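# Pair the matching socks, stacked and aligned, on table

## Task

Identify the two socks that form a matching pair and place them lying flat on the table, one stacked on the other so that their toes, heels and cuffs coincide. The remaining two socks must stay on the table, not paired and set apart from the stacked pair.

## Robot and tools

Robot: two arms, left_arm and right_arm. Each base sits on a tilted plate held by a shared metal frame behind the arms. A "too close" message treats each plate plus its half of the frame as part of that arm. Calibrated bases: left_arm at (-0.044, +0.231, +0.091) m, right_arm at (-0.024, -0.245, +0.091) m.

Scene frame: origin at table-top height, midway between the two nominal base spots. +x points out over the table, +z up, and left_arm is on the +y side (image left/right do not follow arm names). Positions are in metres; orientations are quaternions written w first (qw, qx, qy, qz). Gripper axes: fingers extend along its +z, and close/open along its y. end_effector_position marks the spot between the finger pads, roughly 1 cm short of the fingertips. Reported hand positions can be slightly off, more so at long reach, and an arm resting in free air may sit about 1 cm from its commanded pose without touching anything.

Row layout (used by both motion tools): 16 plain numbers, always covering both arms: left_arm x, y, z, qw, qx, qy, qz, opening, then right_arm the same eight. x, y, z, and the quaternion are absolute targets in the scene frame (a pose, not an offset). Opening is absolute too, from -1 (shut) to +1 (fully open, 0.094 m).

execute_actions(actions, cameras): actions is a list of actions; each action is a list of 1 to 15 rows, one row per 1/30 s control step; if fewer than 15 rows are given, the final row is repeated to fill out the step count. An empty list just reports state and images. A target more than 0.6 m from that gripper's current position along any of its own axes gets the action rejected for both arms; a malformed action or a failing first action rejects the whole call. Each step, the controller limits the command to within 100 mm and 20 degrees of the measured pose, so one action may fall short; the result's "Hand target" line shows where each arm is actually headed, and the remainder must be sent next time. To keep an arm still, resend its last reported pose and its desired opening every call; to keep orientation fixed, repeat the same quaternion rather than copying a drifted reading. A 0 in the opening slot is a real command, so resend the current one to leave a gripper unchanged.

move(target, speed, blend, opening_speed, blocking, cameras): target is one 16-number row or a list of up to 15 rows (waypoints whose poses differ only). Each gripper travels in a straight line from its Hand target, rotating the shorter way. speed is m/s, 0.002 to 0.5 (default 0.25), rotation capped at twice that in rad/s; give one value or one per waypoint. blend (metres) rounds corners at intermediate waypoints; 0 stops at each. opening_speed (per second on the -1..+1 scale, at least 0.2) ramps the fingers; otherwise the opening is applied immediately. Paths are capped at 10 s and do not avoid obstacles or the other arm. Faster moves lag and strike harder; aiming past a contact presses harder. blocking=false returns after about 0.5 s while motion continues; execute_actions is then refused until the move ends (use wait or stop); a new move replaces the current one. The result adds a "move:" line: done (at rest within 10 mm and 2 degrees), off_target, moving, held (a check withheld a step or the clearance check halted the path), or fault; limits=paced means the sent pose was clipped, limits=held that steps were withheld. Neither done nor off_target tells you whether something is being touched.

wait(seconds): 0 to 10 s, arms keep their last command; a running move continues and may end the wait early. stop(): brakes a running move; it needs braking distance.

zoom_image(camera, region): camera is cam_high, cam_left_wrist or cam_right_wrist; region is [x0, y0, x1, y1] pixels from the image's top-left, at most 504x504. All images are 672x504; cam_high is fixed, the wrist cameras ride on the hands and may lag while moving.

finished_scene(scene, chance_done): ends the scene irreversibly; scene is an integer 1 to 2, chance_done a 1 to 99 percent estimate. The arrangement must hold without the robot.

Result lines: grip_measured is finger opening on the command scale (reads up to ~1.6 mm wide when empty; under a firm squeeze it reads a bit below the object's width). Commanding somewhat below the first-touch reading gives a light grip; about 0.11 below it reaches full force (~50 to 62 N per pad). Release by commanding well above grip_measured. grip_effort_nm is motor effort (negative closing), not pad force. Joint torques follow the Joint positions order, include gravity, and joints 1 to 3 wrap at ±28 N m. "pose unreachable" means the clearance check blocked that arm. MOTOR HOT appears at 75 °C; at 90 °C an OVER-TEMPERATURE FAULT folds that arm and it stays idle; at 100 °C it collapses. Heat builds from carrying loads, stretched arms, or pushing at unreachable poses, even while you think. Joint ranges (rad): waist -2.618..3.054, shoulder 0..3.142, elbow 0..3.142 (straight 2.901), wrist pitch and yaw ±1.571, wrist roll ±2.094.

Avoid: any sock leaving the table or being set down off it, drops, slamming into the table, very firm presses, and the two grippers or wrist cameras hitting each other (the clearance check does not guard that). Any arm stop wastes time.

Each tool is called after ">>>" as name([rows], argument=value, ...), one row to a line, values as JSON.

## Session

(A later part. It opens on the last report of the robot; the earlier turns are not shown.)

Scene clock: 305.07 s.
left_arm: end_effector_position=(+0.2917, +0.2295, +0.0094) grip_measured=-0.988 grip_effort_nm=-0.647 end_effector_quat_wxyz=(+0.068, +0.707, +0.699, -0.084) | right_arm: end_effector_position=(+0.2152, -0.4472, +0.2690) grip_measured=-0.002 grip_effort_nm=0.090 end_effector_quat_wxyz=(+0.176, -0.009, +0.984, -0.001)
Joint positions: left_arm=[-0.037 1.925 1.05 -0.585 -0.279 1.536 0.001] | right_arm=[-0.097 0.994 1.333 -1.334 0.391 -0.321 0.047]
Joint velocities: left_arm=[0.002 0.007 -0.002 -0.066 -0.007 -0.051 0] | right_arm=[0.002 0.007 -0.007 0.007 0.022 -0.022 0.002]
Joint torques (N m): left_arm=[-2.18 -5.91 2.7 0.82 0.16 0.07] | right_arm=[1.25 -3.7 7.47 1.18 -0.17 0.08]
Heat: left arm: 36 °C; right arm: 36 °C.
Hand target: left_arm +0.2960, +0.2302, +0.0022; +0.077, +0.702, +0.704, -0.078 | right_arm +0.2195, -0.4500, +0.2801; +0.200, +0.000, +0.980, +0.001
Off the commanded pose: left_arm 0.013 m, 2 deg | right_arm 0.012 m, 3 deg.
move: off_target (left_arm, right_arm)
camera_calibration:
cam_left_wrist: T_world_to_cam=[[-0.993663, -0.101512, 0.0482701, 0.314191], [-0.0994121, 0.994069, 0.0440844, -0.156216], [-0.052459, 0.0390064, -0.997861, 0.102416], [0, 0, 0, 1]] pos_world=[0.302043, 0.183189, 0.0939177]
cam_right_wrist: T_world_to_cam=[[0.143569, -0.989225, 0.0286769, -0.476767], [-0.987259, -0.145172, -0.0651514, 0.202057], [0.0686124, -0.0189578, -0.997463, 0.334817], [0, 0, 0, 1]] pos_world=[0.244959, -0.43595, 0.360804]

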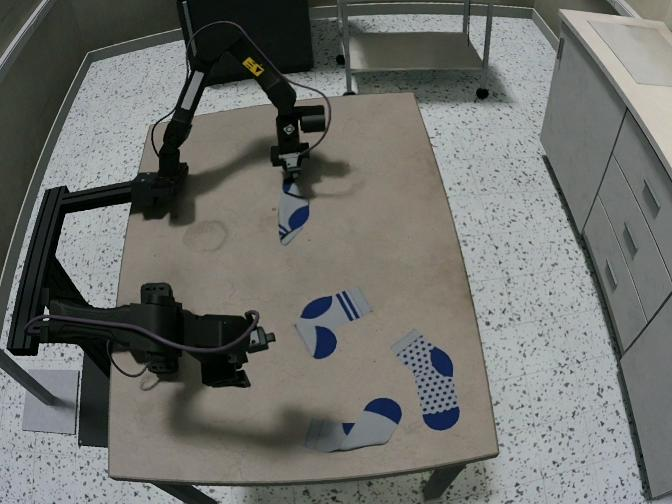

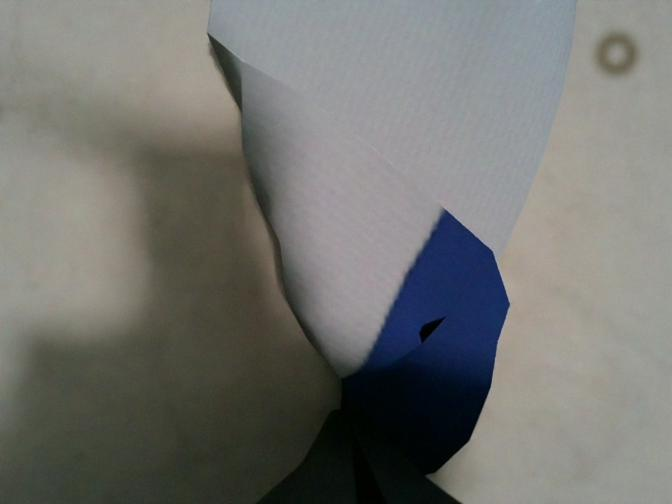

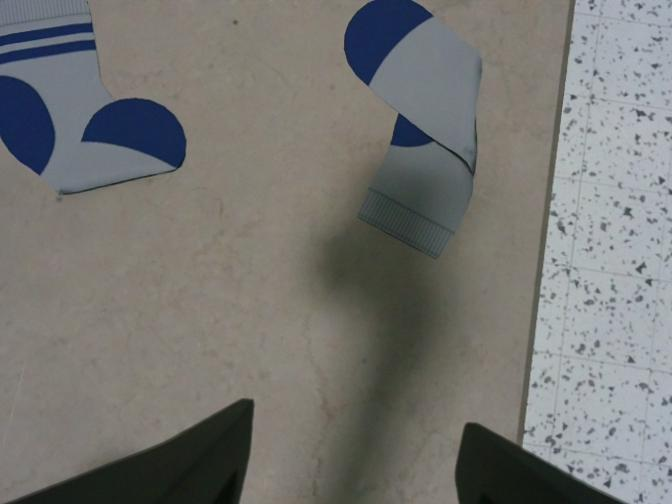

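>>> move(target=[0.3,0.23,0.0,0.07,0.7,0.7,-0.07,0,0.22,-0.45,0.28,0.2,0,0.98,0,0], speed=0.1, opening_speed=0.8, cameras=[])

>>> move([
  [0.3,0.23,0.1,0.07,0.7,0.7,-0.07,0,0.22,-0.45,0.28,0.2,0,0.98,0,0],
  [0.24,0.15,0.3,0.1,0,0.995,0,0,0.22,-0.45,0.28,0.2,0,0.98,0,0],
], speed=[0.1,0.25], cameras=["cam_left_wrist"])

Scene clock: 310.97 s.
left_arm: end_effector_position=(+0.3112, +0.2298, +0.0106) grip_measured=-0.002 grip_effort_nm=0.115 end_effector_quat_wxyz=(+0.093, +0.697, +0.708, -0.059) | right_arm: end_effector_position=(+0.2152, -0.4472, +0.2690) grip_measured=-0.002 grip_effort_nm=0.085 end_effector_quat_wxyz=(+0.176, -0.009, +0.984, -0.001)
Joint positions: left_arm=[-0.037 1.925 1.056 -0.514 -0.281 1.536 0.047] | right_arm=[-0.097 0.994 1.333 -1.334 0.391 -0.321 0.047]
Joint velocities: left_arm=[-0.007 -0.007 0.007 -0.037 -0.022 -0.051 0] | right_arm=[0.007 0.017 0.017 -0.007 0.022 -0.081 -0.001]
Joint torques (N m): left_arm=[-2.77 -4.77 3.7 0.16 0 0.01] | right_arm=[1.26 -3.7 7.46 1.18 -0.16 0.08]
Heat: left arm: 36 °C; right arm: 36 °C.
Hand target: left_arm +0.2997, +0.2299, +0.0004; +0.071, +0.704, +0.703, -0.070 | right_arm +0.2195, -0.4501, +0.2801; +0.200, +0.000, +0.980, +0.001
Off the commanded pose: left_arm 0.015 m, 3 deg | right_arm 0.012 m, 3 deg.
move: off_target (left_arm, right_arm)
No camera images: "cameras" was empty.

Scene clock: 316.00 s.
left_arm: end_effector_position=(+0.2427, +0.1526, +0.2899) grip_measured=-0.002 grip_effort_nm=0.090 end_effector_quat_wxyz=(+0.107, +0.001, +0.994, -0.009) | right_arm: end_effector_position=(+0.2152, -0.4472, +0.2690) grip_measured=-0.002 grip_effort_nm=0.085 end_effector_quat_wxyz=(+0.176, -0.009, +0.984, -0.001)
Joint positions: left_arm=[-0.873 1.78 1.616 -1.554 -0.574 -0.896 0.047] | right_arm=[-0.097 0.994 1.333 -1.334 0.391 -0.321 0.047]
Joint velocities: left_arm=[-0.012 -0.007 0.002 -0.022 0.051 0.022 -0.001] | right_arm=[-0.002 -0.012 0.012 -0.007 -0.007 -0.11 0.001]
Joint torques (N m): left_arm=[-3.97 -3.64 7.57 0.39 -0.26 -0.08] | right_arm=[1.25 -3.7 7.46 1.18 -0.16 0.08]
Heat: left arm: 36 °C; right arm: 36 °C.
Hand target: left_arm +0.2435, +0.1522, +0.2984; +0.119, +0.003, +0.993, -0.010 | right_arm +0.2195, -0.4501, +0.2801; +0.200, +0.000, +0.980, +0.001
Off the commanded pose: left_arm 0.011 m, 1 deg | right_arm 0.012 m, 3 deg.
joint sent to its limit (left arm) — joint 4 (wrist pitch), lower limit. The joint targets are off in position and orientation.
move: off_target (left_arm, right_arm)
camera_calibration:
cam_left_wrist: T_world_to_cam=[[0.111893, -0.992731, 0.0443415, 0.112975], [-0.992976, -0.109971, 0.0436402, 0.288447], [-0.0384467, -0.0489131, -0.998063, 0.392805], [0, 0, 0, 1]] pos_world=[0.288882, 0.163088, 0.374447]
Images, in order (width x height): cam_left_wrist 672x504.

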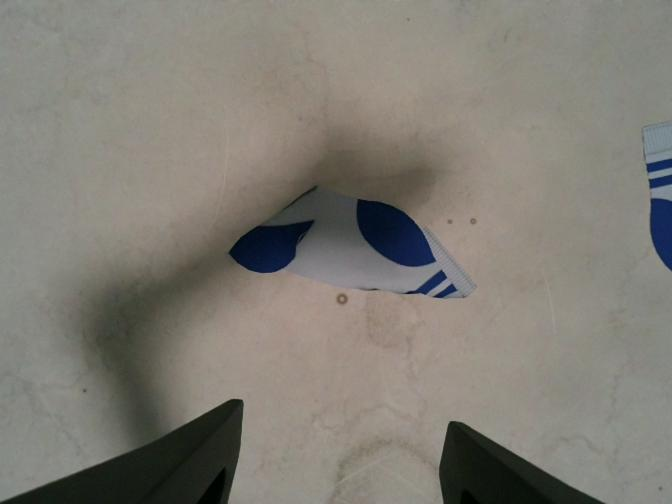

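>>> move([
  [0.2,0.4,0.3,0.2,0,0.98,0,0,0.25,0.03,0.2,0.07,-0.7,0.7,0.07,-0.3],
  [0.2,0.4,0.3,0.2,0,0.98,0,0,0.25,0.03,0.035,0.07,-0.7,0.7,0.07,-0.3],
], speed=[0.3,0.15], cameras=["cam_right_wrist"])

Scene clock: 325.93 s.
left_arm: end_effector_position=(+0.2016, +0.3954, +0.2950) grip_measured=-0.002 grip_effort_nm=0.095 end_effector_quat_wxyz=(+0.185, +0.009, +0.983, -0.005) | right_arm: end_effector_position=(+0.2604, +0.0377, +0.0430) grip_measured=-0.298 grip_effort_nm=-0.129 end_effector_quat_wxyz=(-0.085, +0.699, -0.706, -0.073)
Joint positions: left_arm=[-0.224 1.037 1.405 -1.486 -0.549 -0.016 0.047] | right_arm=[0.802 2.459 1.403 -0.602 0.295 -0.762 0.033]
Joint velocities: left_arm=[0.007 -0.007 -0.012 -0.007 -0.037 -0.081 -0.002] | right_arm=[-0.002 -0.002 -0.002 -0.051 -0.066 -0.007 0]
Joint torques (N m): left_arm=[-0.32 -1.32 6.08 1.09 0.03 0.06] | right_arm=[5.09 -9.87 4.25 0.9 -0.08 -0.03]
Heat: left arm: 36 °C; right arm: 35 °C.
Hand target: left_arm +0.2050, +0.3978, +0.3007; +0.200, +0.001, +0.980, -0.009 | right_arm +0.2545, +0.0372, +0.0342; -0.078, +0.705, -0.702, -0.072
Off the commanded pose: left_arm 0.007 m, 2 deg | right_arm 0.015 m, 2 deg.
move: off_target (right_arm)
camera_calibration:
cam_right_wrist: T_world_to_cam=[[0.993044, 0.115268, 0.0240287, -0.259757], [0.113478, -0.991355, 0.0658659, 0.0419837], [0.0314131, -0.062681, -0.997539, 0.126843], [0, 0, 0, 1]] pos_world=[0.249201, 0.0795129, 0.130007]
Images, in order (width x height): cam_right_wrist 672x504.

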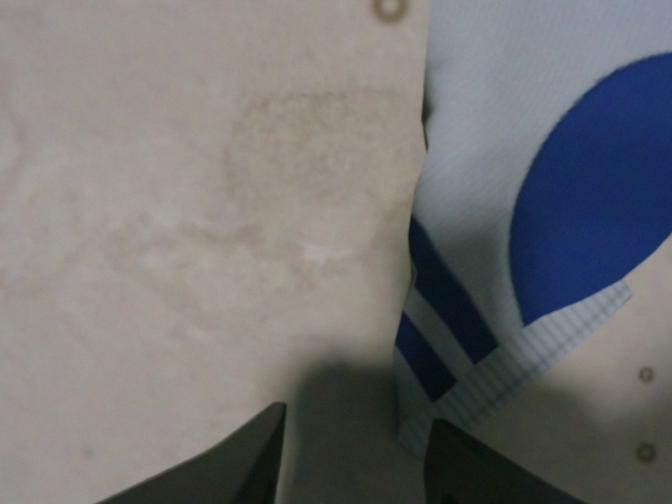

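>>> move([
  [0.2,0.4,0.3,0.2,0,0.98,0,0,0.281,0.015,0.03,0.07,-0.7,0.7,0.07,-0.3],
  [0.2,0.4,0.3,0.2,0,0.98,0,0,0.279,0.014,-0.003,0.07,-0.7,0.7,0.07,-0.3],
], speed=[0.1,0.03], cameras=["cam_right_wrist"])

>>> move(target=[0.2,0.4,0.3,0.2,0,0.98,0,0,0.279,0.014,0.0,0.07,-0.7,0.7,0.07,-1], speed=0.05, opening_speed=0.6, cameras=["cam_right_wrist"])

>>> move([
  [0.2,0.4,0.3,0.2,0,0.98,0,0,0.29,0.03,0.2,0.07,-0.7,0.7,0.07,-1],
  [0.2,0.4,0.3,0.2,0,0.98,0,0,0.30,0.1,0.36,0.07,-0.7,0.7,0.07,-1],
], speed=0.15)

>>> zoom_image(camera="cam_high", region=[220, 50, 420, 250])

Scene clock: 336.53 s.
left_arm: end_effector_position=(+0.1998, +0.3987, +0.2971) grip_measured=-0.002 grip_effort_nm=0.100 end_effector_quat_wxyz=(+0.191, +0.005, +0.982, -0.001) | right_arm: end_effector_position=(+0.2905, +0.0168, +0.0185) grip_measured=-0.298 grip_effort_nm=-0.110 end_effector_quat_wxyz=(-0.089, +0.699, -0.707, -0.068)
Joint positions: left_arm=[-0.224 1.023 1.405 -1.486 -0.558 -0.017 0.047] | right_arm=[0.696 2.48 1.403 -0.54 0.31 -0.876 0.033]
Joint velocities: left_arm=[0.007 -0.022 0.007 -0.066 0.066 0.007 -0.001] | right_arm=[-0.002 -0.017 -0.007 0.037 -0.007 -0.051 0]
Joint torques (N m): left_arm=[-1.05 -1.29 4.75 1.01 -0.08 -0.07] | right_arm=[4.44 -8.18 3.29 0.98 -0.07 -0.1]
Heat: left arm: 35 °C; right arm: 35 °C.
Hand target: left_arm +0.2002, +0.4000, +0.3000; +0.200, +0.000, +0.980, +0.000 | right_arm +0.2788, +0.0128, -0.0025; -0.069, +0.704, -0.704, -0.070
Off the commanded pose: left_arm 0.003 m, 1 deg | right_arm 0.024 m, 2 deg.
move: off_target (right_arm)
camera_calibration:
cam_right_wrist: T_world_to_cam=[[0.992937, 0.113518, 0.0344859, -0.286725], [0.110963, -0.991449, 0.0686677, 0.0201549], [0.0419861, -0.0643561, -0.997043, 0.0970474], [0, 0, 0, 1]] pos_world=[0.278389, 0.0587766, 0.105264]
Images, in order (width x height): cam_right_wrist 672x504.

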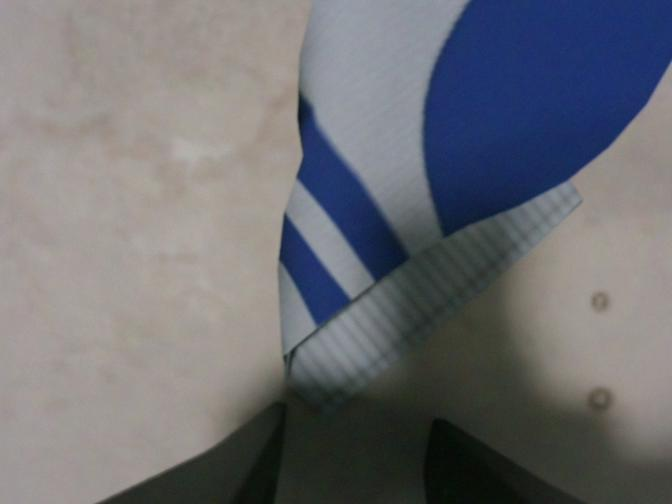

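Scene clock: 337.90 s.
left_arm: end_effector_position=(+0.1998, +0.3987, +0.2971) grip_measured=-0.002 grip_effort_nm=0.090 end_effector_quat_wxyz=(+0.191, +0.005, +0.982, -0.001) | right_arm: end_effector_position=(+0.2928, +0.0175, +0.0185) grip_measured=-0.986 grip_effort_nm=-0.779 end_effector_quat_wxyz=(-0.093, +0.697, -0.708, -0.067)
Joint positions: left_arm=[-0.224 1.023 1.405 -1.486 -0.558 -0.017 0.047] | right_arm=[0.694 2.48 1.403 -0.531 0.312 -0.876 0.001]
Joint velocities: left_arm=[-0.007 -0.002 -0.002 -0.051 -0.037 0.007 0] | right_arm=[-0.002 0.002 0.012 0.022 0.037 -0.007 -0.001]
Joint torques (N m): left_arm=[-0.88 -1.37 4.81 0.98 -0.09 -0.1] | right_arm=[4.89 -8.69 3.4 0.84 -0.11 -0.05]
Heat: left arm: 35 °C; right arm: 35 °C.
Hand target: left_arm +0.2001, +0.3999, +0.3000; +0.200, +0.000, +0.980, +0.000 | right_arm +0.2789, +0.0137, +0.0006; -0.070, +0.704, -0.703, -0.070
Off the commanded pose: left_arm 0.003 m, 1 deg | right_arm 0.023 m, 3 deg.
move: off_target (right_arm)
camera_calibration:
cam_right_wrist: T_world_to_cam=[[0.993377, 0.107251, 0.0412152, -0.289241], [0.104451, -0.992406, 0.0649698, 0.0225335], [0.0478703, -0.0602346, -0.997036, 0.0951865], [0, 0, 0, 1]] pos_world=[0.280415, 0.0591175, 0.105361]
Images, in order (width x height): cam_right_wrist 672x504.

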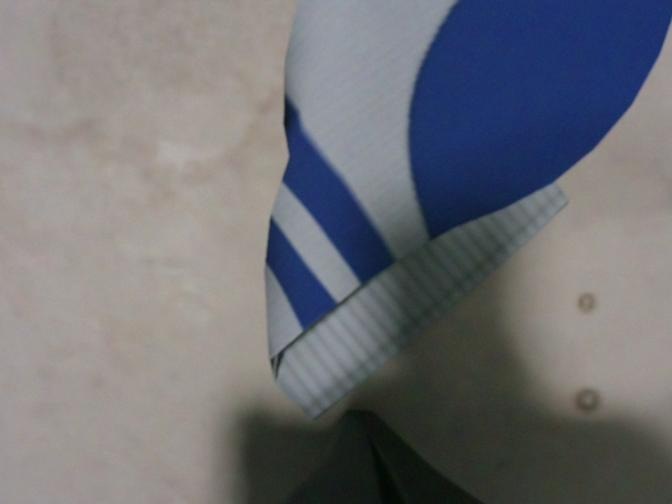

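Scene clock: 341.13 s.
left_arm: end_effector_position=(+0.1998, +0.3988, +0.2971) grip_measured=-0.002 grip_effort_nm=0.100 end_effector_quat_wxyz=(+0.191, +0.005, +0.982, -0.001) | right_arm: end_effector_position=(+0.3029, +0.0922, +0.3651) grip_measured=-0.986 grip_effort_nm=-0.774 end_effector_quat_wxyz=(-0.260, +0.666, -0.691, -0.101)
Joint positions: left_arm=[-0.224 1.023 1.405 -1.486 -0.559 -0.017 0.047] | right_arm=[1.06 2.607 2.799 -1.547 0.288 -0.594 0.001]
Joint velocities: left_arm=[0.012 -0.012 -0.012 -0.022 -0.022 0.007 0] | right_arm=[-0.022 -0.017 -0.002 -0.007 -0.022 -0.007 0]
Joint torques (N m): left_arm=[-1.11 -1.33 4.78 1.01 -0.11 -0.06] | right_arm=[5.97 -9.66 6.76 1.19 -0.1 0.11]
Heat: left arm: 35 °C; right arm: 35 °C.
Hand target: left_arm +0.2001, +0.4000, +0.3000; +0.200, +0.000, +0.980, +0.000 | right_arm +0.2955, +0.0973, +0.3609; -0.252, +0.672, -0.689, -0.102
Off the commanded pose: left_arm 0.003 m, 1 deg | right_arm 0.010 m, 23 deg; orientation clipped.
joint sent to its limit (right arm) — joint 4 (wrist pitch), lower limit. The joint targets are off in position and orientation.
move: off_target (right_arm); limits=paced
camera_calibration:
cam_left_wrist: T_world_to_cam=[[0.100585, -0.993816, 0.0470383, 0.36375], [-0.986432, -0.10578, -0.125549, 0.319895], [0.129748, -0.0337717, -0.990972, 0.368635], [0, 0, 0, 1]] pos_world=[0.231137, 0.407789, 0.388359]
cam_right_wrist: T_world_to_cam=[[0.967953, 0.0289408, 0.249458, -0.382714], [0.0823229, -0.975016, -0.206315, 0.17723], [0.237255, 0.220239, -0.946153, 0.342993], [0, 0, 0, 1]] pos_world=[0.274483, 0.108338, 0.45656]

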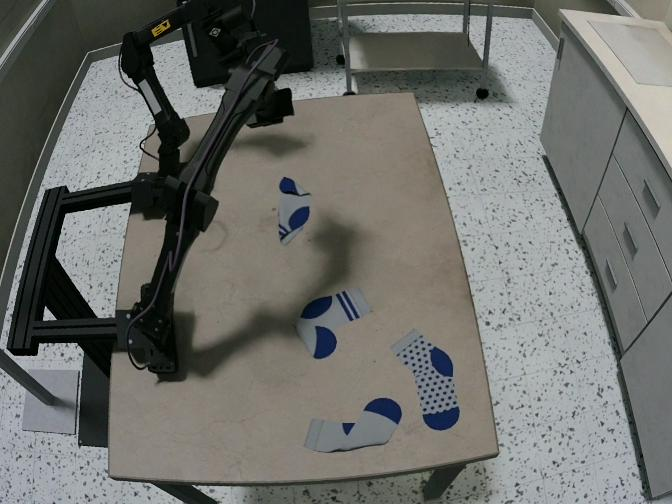

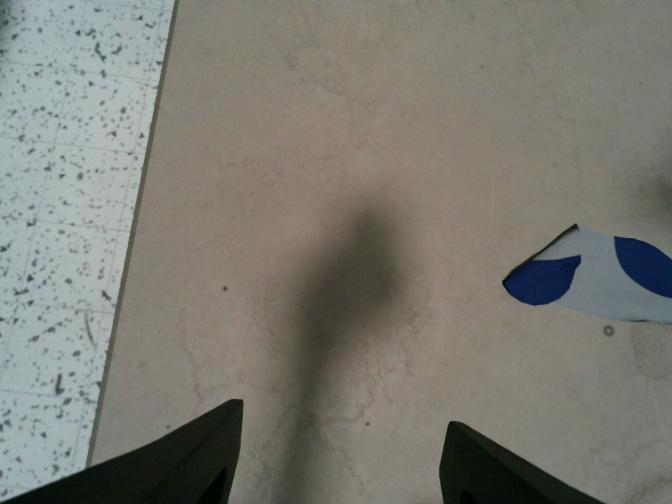

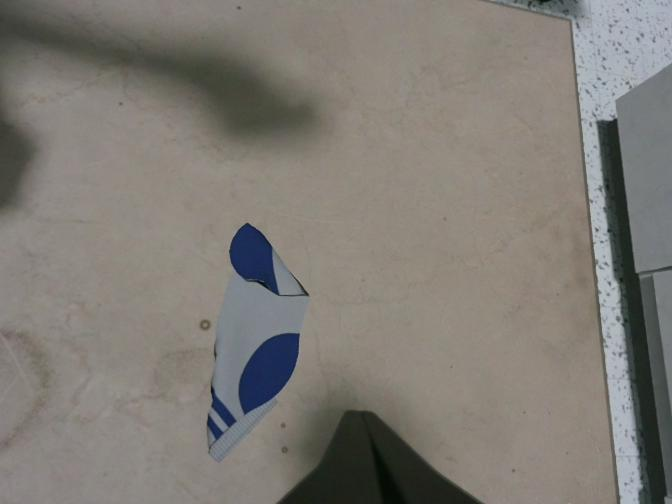

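Scaled by 2.520.

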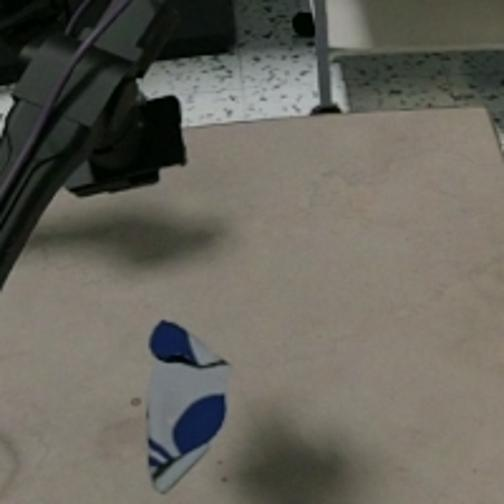

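>>> move([
  [0.2,0.4,0.3,0.2,0,0.98,0,0,0.281,0.03,0.1,0.07,-0.7,0.7,0.07,-0.3],
  [0.2,0.4,0.3,0.2,0,0.98,0,0,0.281,0.030,0.02,0.07,-0.7,0.7,0.07,-0.3],
  [0.2,0.4,0.3,0.2,0,0.98,0,0,0.279,0.029,-0.003,0.07,-0.7,0.7,0.07,-0.3],
], speed=[0.2,0.1,0.03], cameras=["cam_right_wrist"])

Scene clock: 350.27 s.
left_arm: end_effector_position=(+0.1998, +0.3989, +0.2971) grip_measured=-0.002 grip_effort_nm=0.100 end_effector_quat_wxyz=(+0.191, +0.004, +0.982, -0.001) | right_arm: end_effector_position=(+0.2935, +0.0339, +0.0185) grip_measured=-0.302 grip_effort_nm=0.085 end_effector_quat_wxyz=(-0.085, +0.701, -0.705, -0.064)
Joint positions: left_arm=[-0.224 1.023 1.405 -1.486 -0.559 -0.017 0.047] | right_arm=[0.723 2.541 1.492 -0.584 0.318 -0.85 0.033]
Joint velocities: left_arm=[-0.002 0.002 -0.012 0.066 -0.081 0.037 -0.001] | right_arm=[-0.002 0.002 -0.002 -0.022 -0.022 -0.037 0]
Joint torques (N m): left_arm=[-1.06 -1.17 4.59 1 -0.1 -0.11] | right_arm=[4.57 -8.64 3.23 1.11 -0.06 -0.04]
Heat: left arm: 35 °C; right arm: 36 °C.
Hand target: left_arm +0.2001, +0.4000, +0.3000; +0.200, +0.000, +0.980, +0.000 | right_arm +0.2825, +0.0309, -0.0036; -0.069, +0.705, -0.703, -0.064
Off the commanded pose: left_arm 0.003 m, 1 deg | right_arm 0.026 m, 2 deg.
move: off_target (right_arm)
camera_calibration:
cam_right_wrist: T_world_to_cam=[[0.992389, 0.117977, 0.0352778, -0.29166], [0.114895, -0.9902, 0.0793885, 0.0353843], [0.0442981, -0.0747311, -0.996219, 0.0977623], [0, 0, 0, 1]] pos_world=[0.281044, 0.0767527, 0.104873]
Images, in order (width x height): cam_right_wrist 672x504.

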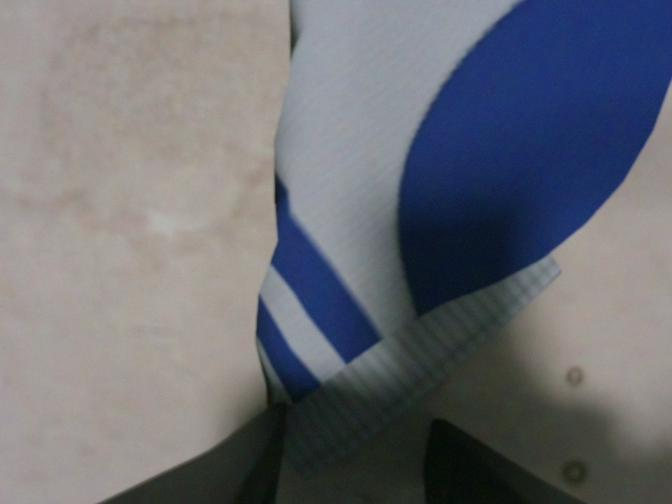

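>>> move(target=[0.2,0.4,0.3,0.2,0,0.98,0,0,0.279,0.03,0.0,0.07,-0.7,0.7,0.07,-1], speed=0.05, opening_speed=0.6, cameras=["cam_right_wrist"])

>>> move([
  [0.2,0.4,0.3,0.2,0,0.98,0,0,0.29,0.04,0.2,0.07,-0.7,0.7,0.07,-1],
  [0.2,0.4,0.3,0.2,0,0.98,0,0,0.30,0.07,0.36,0.15,-0.68,0.7,0.07,-1],
], speed=0.15, cameras=["cam_high","cam_right_wrist"])

>>> zoom_image(camera="cam_high", region=[220, 50, 420, 250])

Scene clock: 355.30 s.
left_arm: end_effector_position=(+0.1998, +0.3989, +0.2971) grip_measured=-0.002 grip_effort_nm=0.095 end_effector_quat_wxyz=(+0.191, +0.004, +0.982, -0.001) | right_arm: end_effector_position=(+0.2936, +0.0393, +0.0187) grip_measured=-0.986 grip_effort_nm=-0.779 end_effector_quat_wxyz=(-0.097, +0.697, -0.706, -0.074)
Joint positions: left_arm=[-0.224 1.023 1.405 -1.486 -0.559 -0.017 0.047] | right_arm=[0.723 2.539 1.481 -0.552 0.298 -0.851 0.001]
Joint velocities: left_arm=[-0.007 0.002 -0.002 -0.007 -0.037 0.051 -0.001] | right_arm=[0.002 0.002 -0.007 0.022 0.022 -0.051 -0.001]
Joint torques (N m): left_arm=[-1.05 -1.5 4.62 0.97 -0.1 -0.06] | right_arm=[4.86 -10.1 2.61 0.81 0.01 -0.01]
Heat: left arm: 35 °C; right arm: 35 °C.
Hand target: left_arm +0.2001, +0.4000, +0.3000; +0.200, +0.000, +0.980, +0.000 | right_arm +0.2790, +0.0299, +0.0006; -0.070, +0.704, -0.703, -0.070
Off the commanded pose: left_arm 0.003 m, 1 deg | right_arm 0.025 m, 3 deg.
move: off_target (right_arm)
camera_calibration:
cam_right_wrist: T_world_to_cam=[[0.99297, 0.111262, 0.0403986, -0.292407], [0.10919, -0.992746, 0.0503276, 0.0430115], [0.0457051, -0.0455627, -0.997915, 0.0967749], [0, 0, 0, 1]] pos_world=[0.281232, 0.0796427, 0.106221]
Images, in order (width x height): cam_right_wrist 672x504.

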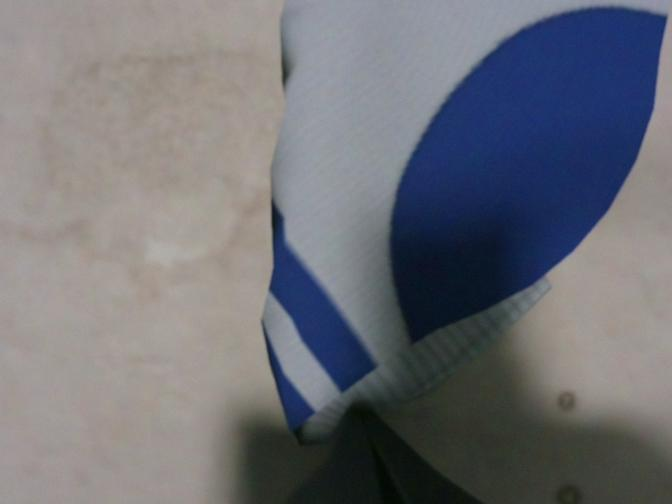

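Scene clock: 358.30 s.
left_arm: end_effector_position=(+0.1998, +0.3989, +0.2971) grip_measured=-0.002 grip_effort_nm=0.090 end_effector_quat_wxyz=(+0.191, +0.004, +0.982, -0.001) | right_arm: end_effector_position=(+0.3021, +0.0644, +0.3625) grip_measured=-0.986 grip_effort_nm=-0.774 end_effector_quat_wxyz=(-0.237, +0.667, -0.701, -0.089)
Joint positions: left_arm=[-0.224 1.023 1.405 -1.486 -0.559 -0.017 0.047] | right_arm=[1.043 2.501 2.643 -1.546 0.304 -0.586 0.001]
Joint velocities: left_arm=[0.002 -0.032 -0.002 -0.007 -0.007 -0.022 -0.001] | right_arm=[-0.002 0.002 -0.012 0.022 0.022 0.037 0]
Joint torques (N m): left_arm=[-1.22 -1.48 4.66 0.98 -0.06 -0.09] | right_arm=[5.93 -9.42 6.63 1.11 -0.01 0.11]
Heat: left arm: 35 °C; right arm: 36 °C.
Hand target: left_arm +0.2001, +0.4000, +0.3000; +0.200, +0.000, +0.980, +0.000 | right_arm +0.2959, +0.0674, +0.3606; -0.230, +0.671, -0.699, -0.086
Off the commanded pose: left_arm 0.003 m, 1 deg | right_arm 0.006 m, 10 deg.
joint sent to its limit (right arm) — joint 4 (wrist pitch), lower limit. The joint targets are off in position and orientation.
move: off_target (right_arm)
camera_calibration:
cam_right_wrist: T_world_to_cam=[[0.973113, 0.0279771, 0.228625, -0.37439], [0.0656683, -0.985099, -0.158961, 0.138189], [0.22077, 0.1697, -0.960449, 0.360326], [0, 0, 0, 1]] pos_world=[0.2757, 0.0854562, 0.453636]
Images, in order (width x height): cam_high 672x504, cam_right_wrist 672x504.

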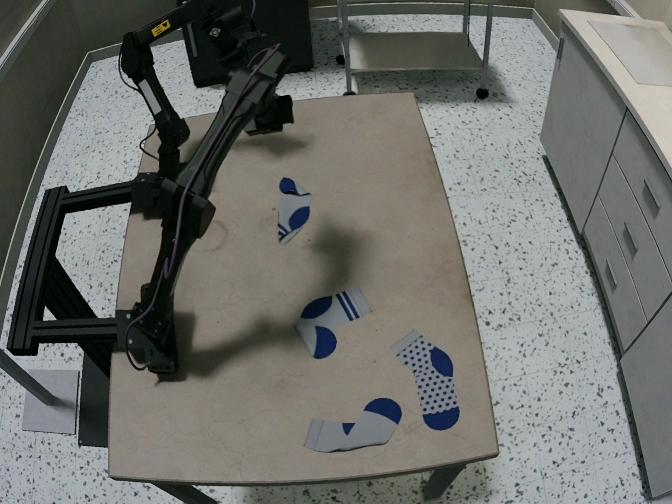

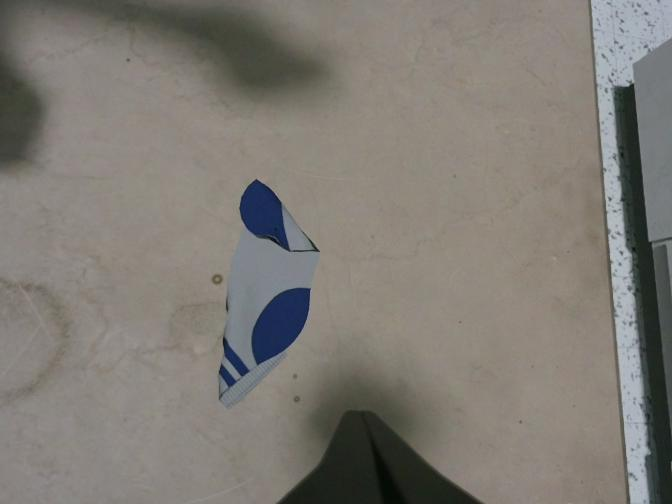

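Scaled by 2.520.

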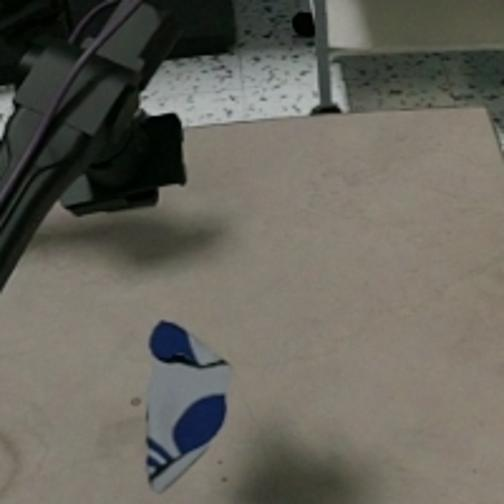

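>>> move([
  [0.2,0.4,0.3,0.2,0,0.98,0,0,0.285,0.047,0.1,0.07,-0.7,0.7,0.07,-0.2],
  [0.2,0.4,0.3,0.2,0,0.98,0,0,0.285,0.047,0.02,0.07,-0.7,0.7,0.07,-0.2],
  [0.2,0.4,0.3,0.2,0,0.98,0,0,0.283,0.046,-0.004,0.07,-0.7,0.7,0.07,-0.2],
], speed=[0.2,0.1,0.03], cameras=["cam_right_wrist"])

>>> move(target=[0.2,0.4,0.3,0.2,0,0.98,0,0,0.283,0.043,-0.004,0.07,-0.7,0.7,0.07,-1], speed=0.05, opening_speed=0.6, cameras=["cam_right_wrist"])

>>> move([
  [0.2,0.4,0.3,0.2,0,0.98,0,0,0.285,0.045,0.07,0.07,-0.7,0.7,0.07,-1],
], speed=0.15, cameras=["cam_high","cam_right_wrist"])

Scene clock: 365.87 s.
left_arm: end_effector_position=(+0.1998, +0.3989, +0.2971) grip_measured=-0.002 grip_effort_nm=0.100 end_effector_quat_wxyz=(+0.191, +0.004, +0.982, -0.001) | right_arm: end_effector_position=(+0.2968, +0.0510, +0.0210) grip_measured=-0.202 grip_effort_nm=0.081 end_effector_quat_wxyz=(-0.086, +0.701, -0.705, -0.065)
Joint positions: left_arm=[-0.224 1.023 1.405 -1.486 -0.559 -0.017 0.047] | right_arm=[0.745 2.593 1.58 -0.625 0.314 -0.829 0.037]
Joint velocities: left_arm=[-0.002 0.007 -0.007 0.051 0.051 0.037 -0.001] | right_arm=[0.002 0.007 -0.012 -0.051 -0.051 -0.066 0]
Joint torques (N m): left_arm=[-1.14 -1.51 4.67 0.97 -0.06 -0.09] | right_arm=[4.52 -8.84 3.17 1.2 -0.05 -0.07]
Heat: left arm: 35 °C; right arm: 36 °C.
Hand target: left_arm +0.2001, +0.4000, +0.3000; +0.200, +0.000, +0.980, +0.000 | right_arm +0.2860, +0.0476, -0.0040; -0.069, +0.705, -0.703, -0.065
Off the commanded pose: left_arm 0.003 m, 1 deg | right_arm 0.029 m, 2 deg.
move: off_target (right_arm)
camera_calibration:
cam_right_wrist: T_world_to_cam=[[0.992153, 0.12003, 0.034989, -0.297134], [0.117086, -0.990161, 0.0766336, 0.0510531], [0.0438431, -0.0719355, -0.996445, 0.101302], [0, 0, 0, 1]] pos_world=[0.284383, 0.093503, 0.107426]
Images, in order (width x height): cam_right_wrist 672x504.

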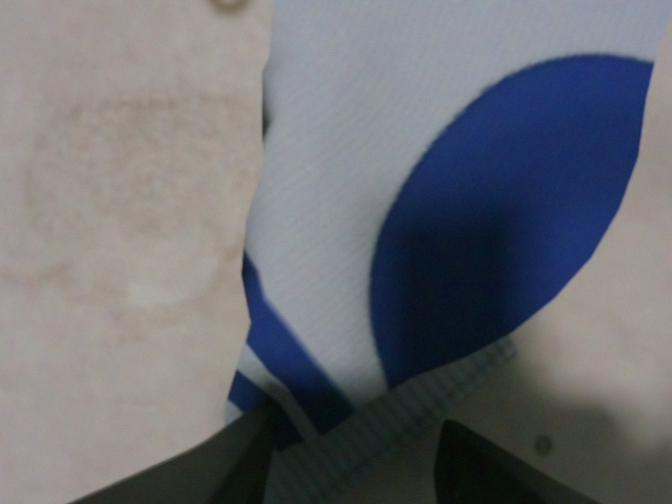

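Scene clock: 367.40 s.
left_arm: end_effector_position=(+0.1998, +0.3989, +0.2971) grip_measured=-0.002 grip_effort_nm=0.090 end_effector_quat_wxyz=(+0.191, +0.004, +0.982, -0.001) | right_arm: end_effector_position=(+0.2889, +0.0533, +0.0200) grip_measured=-0.985 grip_effort_nm=-0.833 end_effector_quat_wxyz=(-0.089, +0.702, -0.702, -0.083)
Joint positions: left_arm=[-0.224 1.023 1.405 -1.486 -0.559 -0.017 0.047] | right_arm=[0.745 2.581 1.547 -0.601 0.277 -0.832 0.001]
Joint velocities: left_arm=[-0.012 0.002 -0.002 -0.037 0.007 0.037 -0.001] | right_arm=[-0.002 -0.007 -0.037 0.007 -0.037 -0.007 0]
Joint torques (N m): left_arm=[-1.09 -1.22 4.67 1 -0.06 -0.1] | right_arm=[4 -9.68 2.81 1.11 0.21 -0.1]
Heat: left arm: 35 °C; right arm: 36 °C.
Hand target: left_arm +0.2001, +0.4000, +0.3000; +0.200, +0.000, +0.980, +0.000 | right_arm +0.2824, +0.0427, -0.0032; -0.070, +0.704, -0.703, -0.070
Off the commanded pose: left_arm 0.003 m, 1 deg | right_arm 0.027 m, 3 deg.
move: off_target (right_arm)
camera_calibration:
cam_right_wrist: T_world_to_cam=[[0.991821, 0.126418, 0.0175828, -0.289355], [0.125522, -0.991065, 0.0451075, 0.0526204], [0.0231281, -0.0425316, -0.998827, 0.105341], [0, 0, 0, 1]] pos_world=[0.277947, 0.0932103, 0.107931]
Images, in order (width x height): cam_right_wrist 672x504.

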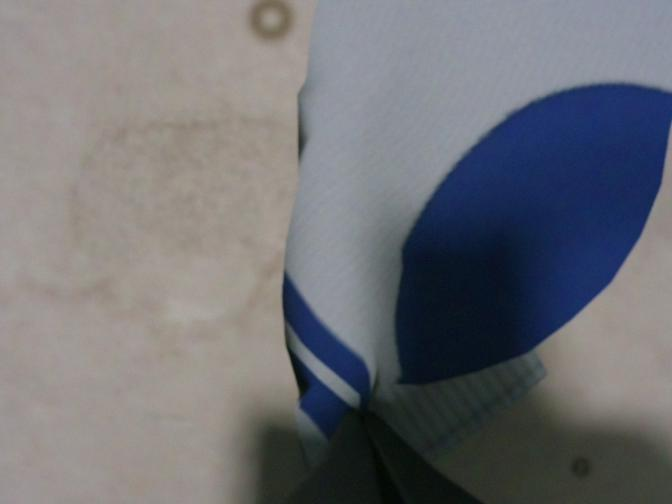

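Scene clock: 368.73 s.
left_arm: end_effector_position=(+0.1998, +0.3989, +0.2971) grip_measured=-0.002 grip_effort_nm=0.095 end_effector_quat_wxyz=(+0.191, +0.004, +0.982, -0.001) | right_arm: end_effector_position=(+0.2793, +0.0415, +0.0539) grip_measured=-0.985 grip_effort_nm=-0.828 end_effector_quat_wxyz=(-0.058, +0.706, -0.702, -0.072)
Joint positions: left_arm=[-0.224 1.023 1.405 -1.486 -0.559 -0.017 0.047] | right_arm=[0.787 2.527 1.595 -0.78 0.297 -0.772 0.001]
Joint velocities: left_arm=[-0.012 0.007 -0.012 -0.037 0.022 0.037 0] | right_arm=[-0.002 -0.012 0.022 -0.007 0.081 0.007 0]
Joint torques (N m): left_arm=[-1.17 -1.48 4.66 0.98 -0.07 -0.08] | right_arm=[6.54 -14.08 6.91 0.39 -0.07 0.1]
Heat: left arm: 35 °C; right arm: 36 °C.
Hand target: left_arm +0.2001, +0.4000, +0.3000; +0.200, +0.000, +0.980, +0.000 | right_arm +0.2844, +0.0448, +0.0701; -0.071, +0.704, -0.703, -0.071
Off the commanded pose: left_arm 0.003 m, 1 deg | right_arm 0.017 m, 1 deg.
move: off_target (right_arm)
camera_calibration:
cam_right_wrist: T_world_to_cam=[[0.990796, 0.13437, -0.0163456, -0.277224], [0.135337, -0.985616, 0.101218, 0.0345816], [-0.00250975, -0.102499, -0.99473, 0.148269], [0, 0, 0, 1]] pos_world=[0.270364, 0.0865322, 0.139456]
Images, in order (width x height): cam_high 672x504, cam_right_wrist 672x504.

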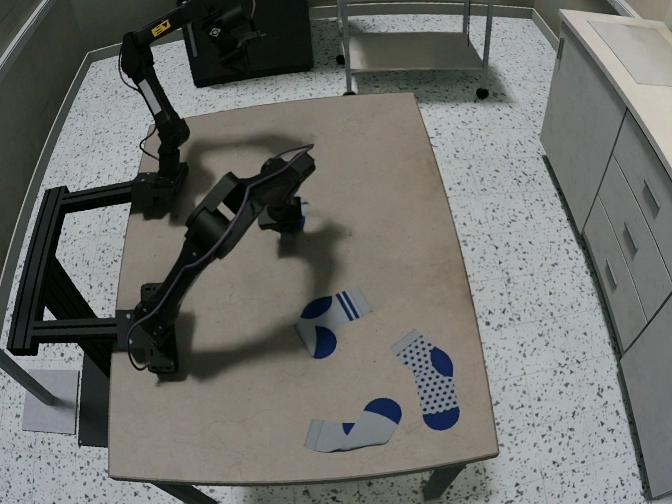

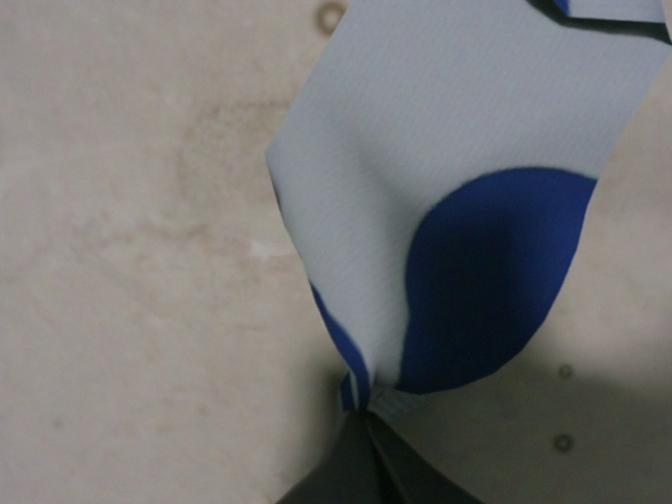

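Gripped. Lifting to let the sock unfold.

>>> move([
  [0.2,0.4,0.3,0.2,0,0.98,0,0,0.29,0.07,0.2,0.07,-0.7,0.7,0.07,-1],
  [0.2,0.4,0.3,0.2,0,0.98,0,0,0.30,0.12,0.37,0.15,-0.68,0.7,0.07,-1],
], speed=0.2, cameras=["cam_high","cam_right_wrist","cam_left_wrist"])

>>> zoom_image(camera="cam_high", region=[220, 50, 420, 250])

Scene clock: 373.50 s.
left_arm: end_effector_position=(+0.1998, +0.3989, +0.2971) grip_measured=-0.002 grip_effort_nm=0.100 end_effector_quat_wxyz=(+0.191, +0.004, +0.982, -0.001) | right_arm: end_effector_position=(+0.2980, +0.1091, +0.3688) grip_measured=-0.985 grip_effort_nm=-0.823 end_effector_quat_wxyz=(-0.277, +0.660, -0.691, -0.098)
Joint positions: left_arm=[-0.224 1.023 1.405 -1.486 -0.559 -0.017 0.047] | right_arm=[1.09 2.657 2.864 -1.536 0.309 -0.571 0.001]
Joint velocities: left_arm=[-0.007 -0.012 -0.002 0.051 -0.037 -0.051 -0.001] | right_arm=[0.002 -0.017 -0.017 -0.051 -0.007 -0.095 0]
Joint torques (N m): left_arm=[-1.02 -1.24 4.79 0.99 -0.08 -0.05] | right_arm=[5.81 -10.58 6.24 1.63 -0.01 0.09]
Heat: left arm: 35 °C; right arm: 36 °C.
Hand target: left_arm +0.2001, +0.4000, +0.3000; +0.200, +0.000, +0.980, +0.000 | right_arm +0.2957, +0.1166, +0.3708; -0.285, +0.657, -0.690, -0.100
Off the commanded pose: left_arm 0.003 m, 1 deg | right_arm 0.011 m, 15 deg.
elbow stopped short (right arm): the move would have taken joint 3 (elbow) straighter than the controller allows.
move: off_target (right_arm)
camera_calibration:
cam_left_wrist: T_world_to_cam=[[0.100727, -0.993818, 0.0466878, 0.363895], [-0.986416, -0.105877, -0.125595, 0.319953], [0.129762, -0.0334028, -0.990982, 0.368491], [0, 0, 0, 1]] pos_world=[0.231137, 0.407829, 0.388363]
cam_right_wrist: T_world_to_cam=[[0.961136, 0.00979818, 0.275903, -0.385007], [0.074592, -0.971418, -0.225351, 0.203877], [0.265809, 0.237173, -0.934395, 0.329287], [0, 0, 0, 1]] pos_world=[0.267309, 0.123724, 0.459852]

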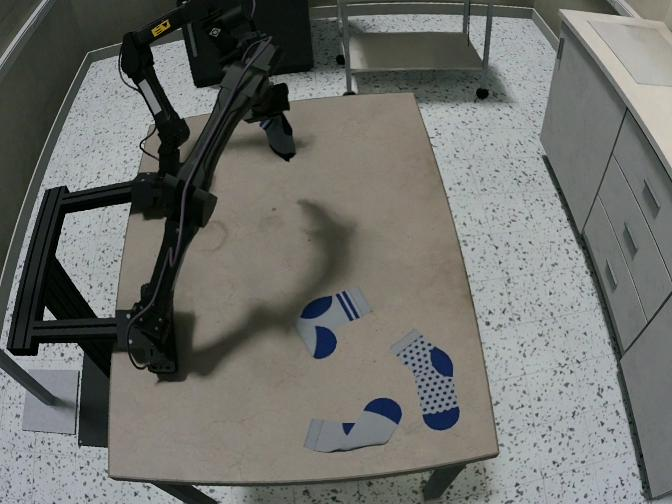

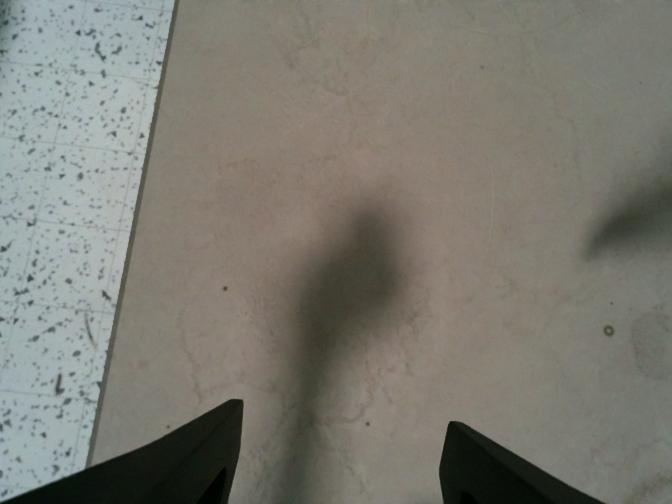

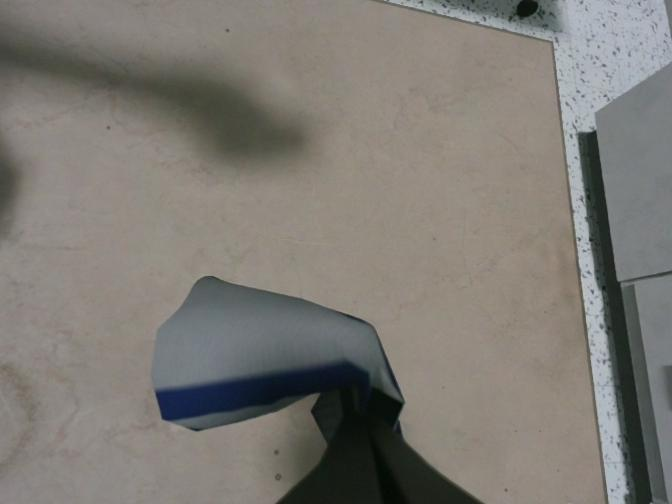

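Scaled by 2.520.

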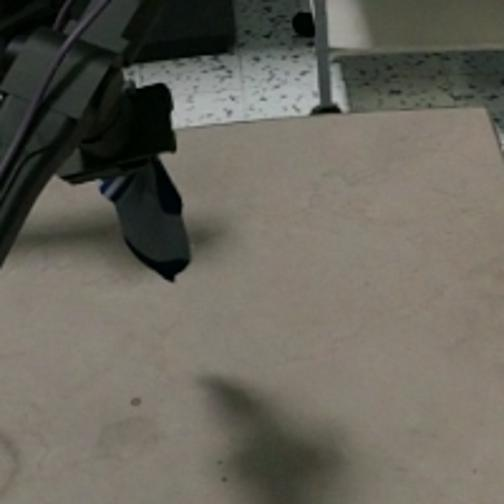

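>>> move([
  [0.2,0.45,0.3,0.2,0,0.98,0,0,0.30,0.18,0.27,0.07,-0.7,0.7,0.07,-1],
  [0.2,0.45,0.3,0.2,0,0.98,0,0,0.30,0.17,0.22,0.07,-0.7,0.7,0.07,-1],
  [0.2,0.45,0.3,0.2,0,0.98,0,0,0.3,0.12,0.17,0.07,-0.7,0.7,0.07,-1],
  [0.2,0.45,0.3,0.2,0,0.98,0,0,0.3,0.04,0.1,0.07,-0.7,0.7,0.07,-1],
  [0.2,0.45,0.3,0.2,0,0.98,0,0,0.3,-0.03,0.03,0.07,-0.7,0.7,0.07,-1],
  [0.2,0.45,0.3,0.2,0,0.98,0,0,0.3,-0.05,0.006,0.07,-0.7,0.7,0.07,-1],
], speed=[0.15,0.1,0.1,0.12,0.12,0.08], blend=0.01, cameras=["cam_high","cam_right_wrist","cam_left_wrist"])

>>> move(target=[0.2,0.45,0.3,0.2,0,0.98,0,0,0.30,-0.05,0.006,0.07,-0.7,0.7,0.07,0], speed=0.1, opening_speed=0.8, cameras=[])

>>> move([
  [0.2,0.45,0.3,0.2,0,0.98,0,0,0.3,-0.05,0.1,0.1,-0.7,0.7,0.1,0],
  [0.2,0.45,0.3,0.2,0,0.98,0,0,0.29,0.05,0.3,0.12,-0.38,0.91,0.05,0],
], speed=[0.1,0.25], cameras=["cam_high","cam_right_wrist"])

Scene clock: 385.27 s.
left_arm: end_effector_position=(+0.1959, +0.4454, +0.2896) grip_measured=-0.002 grip_effort_nm=0.095 end_effector_quat_wxyz=(+0.179, +0.007, +0.984, -0.007) | right_arm: end_effector_position=(+0.3004, -0.0366, +0.0169) grip_measured=-0.985 grip_effort_nm=-0.823 end_effector_quat_wxyz=(-0.071, +0.711, -0.695, -0.081)
Joint positions: left_arm=[0.169 1.016 1.464 -1.414 -0.348 0.349 0.047] | right_arm=[0.575 2.372 1.319 -0.569 0.295 -1.02 0.001]
Joint velocities: left_arm=[0.022 -0.002 -0.007 0.037 0.022 -0.007 0] | right_arm=[0.017 0.007 0.012 -0.051 -0.022 -0.007 -0.002]
Joint torques (N m): left_arm=[-0.1 -2.48 7.66 1.09 0.15 0.06] | right_arm=[3.32 -10.18 2.82 1.07 0.32 -0.1]
Heat: left arm: 35 °C; right arm: 37 °C.
Hand target: left_arm +0.2011, +0.4504, +0.2992; +0.201, -0.001, +0.980, -0.004 | right_arm +0.3043, -0.0484, +0.0047; -0.066, +0.706, -0.703, -0.063
Off the commanded pose: left_arm 0.012 m, 3 deg | right_arm 0.017 m, 2 deg.
elbow stopped short (right arm): the move would have taken joint 3 (elbow) straighter than the controller allows.
move: off_target (left_arm, right_arm)
camera_calibration:
cam_left_wrist: T_world_to_cam=[[0.0951542, -0.993953, 0.0547962, 0.409669], [-0.989723, -0.100365, -0.101859, 0.31148], [0.106743, -0.0445407, -0.993289, 0.37319], [0, 0, 0, 1]] pos_world=[0.229462, 0.455076, 0.379964]
cam_right_wrist: T_world_to_cam=[[0.988336, 0.152243, -0.00386032, -0.28704], [0.152136, -0.985858, 0.0702767, -0.0460346], [0.00689342, -0.0700443, -0.99752, 0.101931], [0, 0, 0, 1]] pos_world=[0.289993, 0.00545591, 0.103805]

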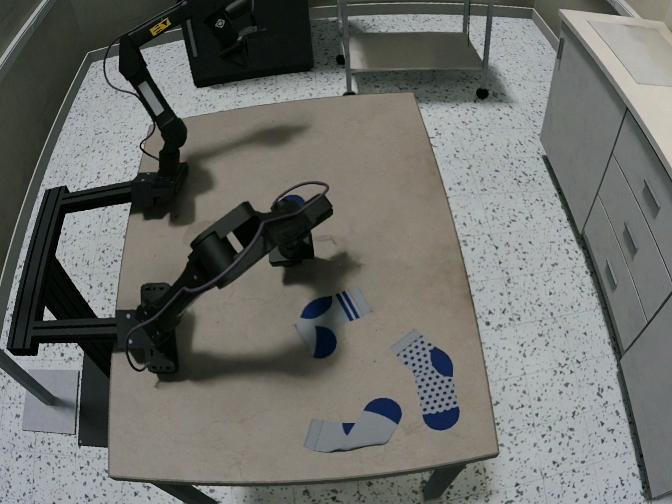

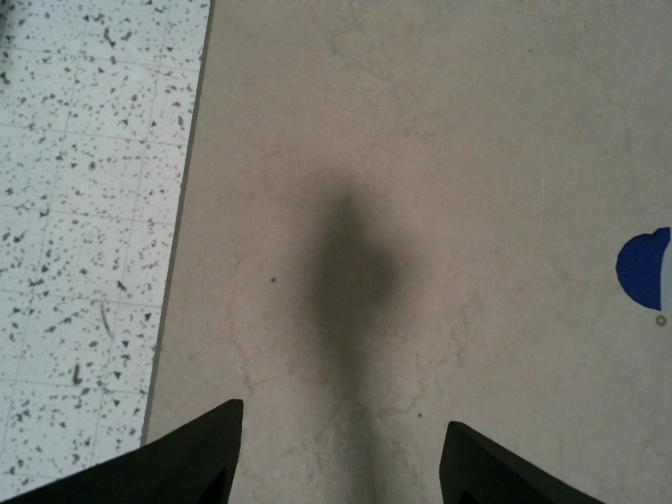

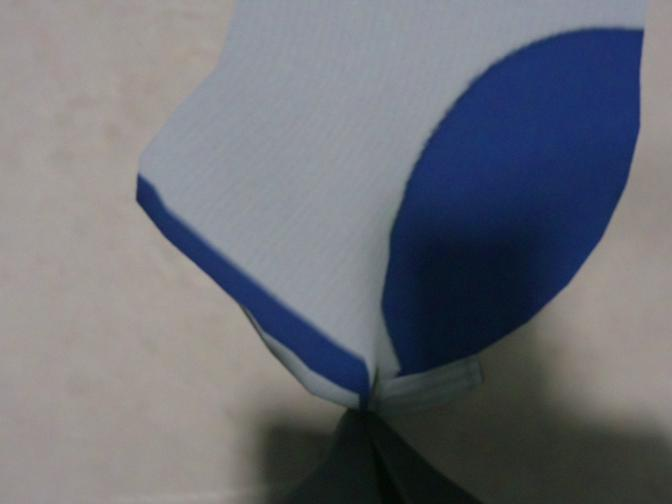

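Scene clock: 386.73 s.
left_arm: end_effector_position=(+0.1958, +0.4460, +0.2895) grip_measured=-0.002 grip_effort_nm=0.100 end_effector_quat_wxyz=(+0.179, +0.007, +0.984, -0.005) | right_arm: end_effector_position=(+0.2960, -0.0382, +0.0178) grip_measured=-0.003 grip_effort_nm=0.110 end_effector_quat_wxyz=(-0.075, +0.710, -0.695, -0.088)
Joint positions: left_arm=[0.169 1.016 1.464 -1.414 -0.351 0.349 0.047] | right_arm=[0.572 2.352 1.289 -0.553 0.28 -1.022 0.047]
Joint velocities: left_arm=[0.012 0.002 -0.002 -0.007 -0.051 -0.022 0] | right_arm=[0.007 -0.027 0.007 -0.037 0.007 0.066 -0.001]
Joint torques (N m): left_arm=[-1.09 -2.65 7.72 1.03 0.03 -0.05] | right_arm=[3.26 -10.13 2.91 1.02 0.29 -0.05]
Heat: left arm: 35 °C; right arm: 37 °C.
Hand target: left_arm +0.2000, +0.4500, +0.2999; +0.200, +0.000, +0.980, +0.000 | right_arm +0.2996, -0.0501, +0.0064; -0.069, +0.704, -0.704, -0.071
Off the commanded pose: left_arm 0.012 m, 3 deg | right_arm 0.017 m, 2 deg.
move: off_target (left_arm, right_arm)
No camera images: "cameras" was empty.

Scene clock: 390.23 s.
left_arm: end_effector_position=(+0.1958, +0.4460, +0.2895) grip_measured=-0.002 grip_effort_nm=0.095 end_effector_quat_wxyz=(+0.179, +0.007, +0.984, -0.005) | right_arm: end_effector_position=(+0.2886, +0.0464, +0.3030) grip_measured=-0.002 grip_effort_nm=0.090 end_effector_quat_wxyz=(+0.133, -0.378, +0.914, +0.068)
Joint positions: left_arm=[0.169 1.016 1.464 -1.414 -0.351 0.349 0.047] | right_arm=[1.046 2.479 2.4 -1.548 0.412 0.212 0.047]
Joint velocities: left_arm=[-0.017 -0.002 -0.007 -0.022 0.007 0.007 0] | right_arm=[-0.007 0.002 -0.007 -0.037 -0.037 -0.022 0.001]
Joint torques (N m): left_arm=[-1.26 -2.51 7.61 1 0.03 -0.04] | right_arm=[5.55 -9.33 7.47 0.73 0.1 0.09]
Heat: left arm: 35 °C; right arm: 37 °C.
Hand target: left_arm +0.2000, +0.4499, +0.2999; +0.200, +0.000, +0.980, +0.000 | right_arm +0.2860, +0.0492, +0.3016; +0.131, -0.381, +0.913, +0.061
Off the commanded pose: left_arm 0.012 m, 3 deg | right_arm 0.005 m, 3 deg.
joint sent to its limit (right arm) — joint 4 (wrist pitch), lower limit. The joint targets are off in position, not in orientation.
move: off_target (left_arm, right_arm)
camera_calibration:
cam_right_wrist: T_world_to_cam=[[0.792904, -0.609327, -0.00494716, -0.19484], [-0.60933, -0.792794, -0.0139549, 0.253888], [0.004581, 0.0140793, -0.99989, 0.39078], [0, 0, 0, 1]] pos_world=[0.307401, 0.0770582, 0.393317]
Images, in order (width x height): cam_high 672x504, cam_right_wrist 672x504.

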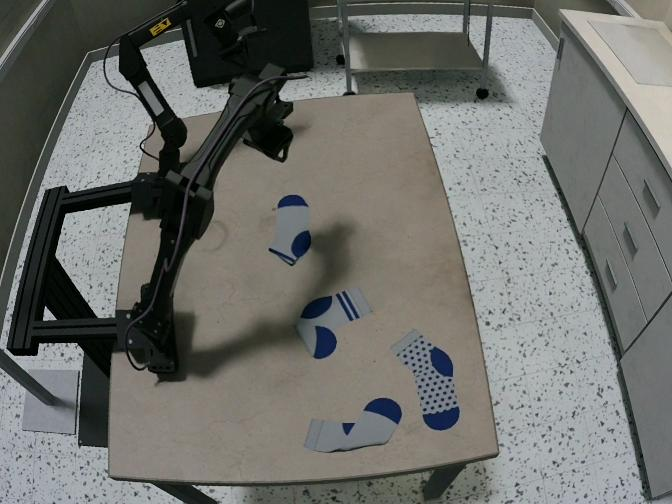

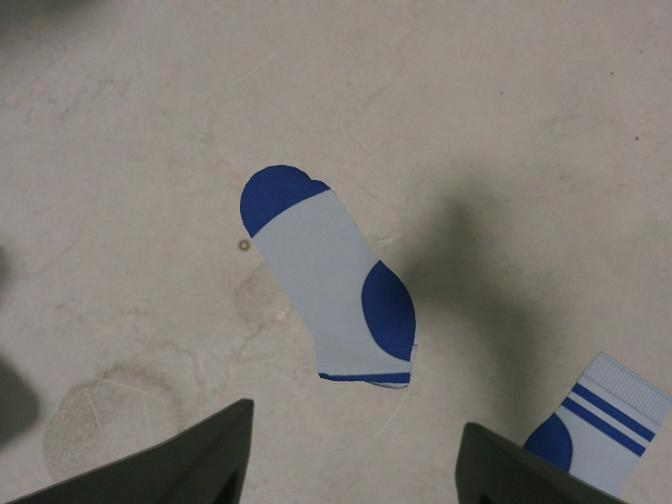

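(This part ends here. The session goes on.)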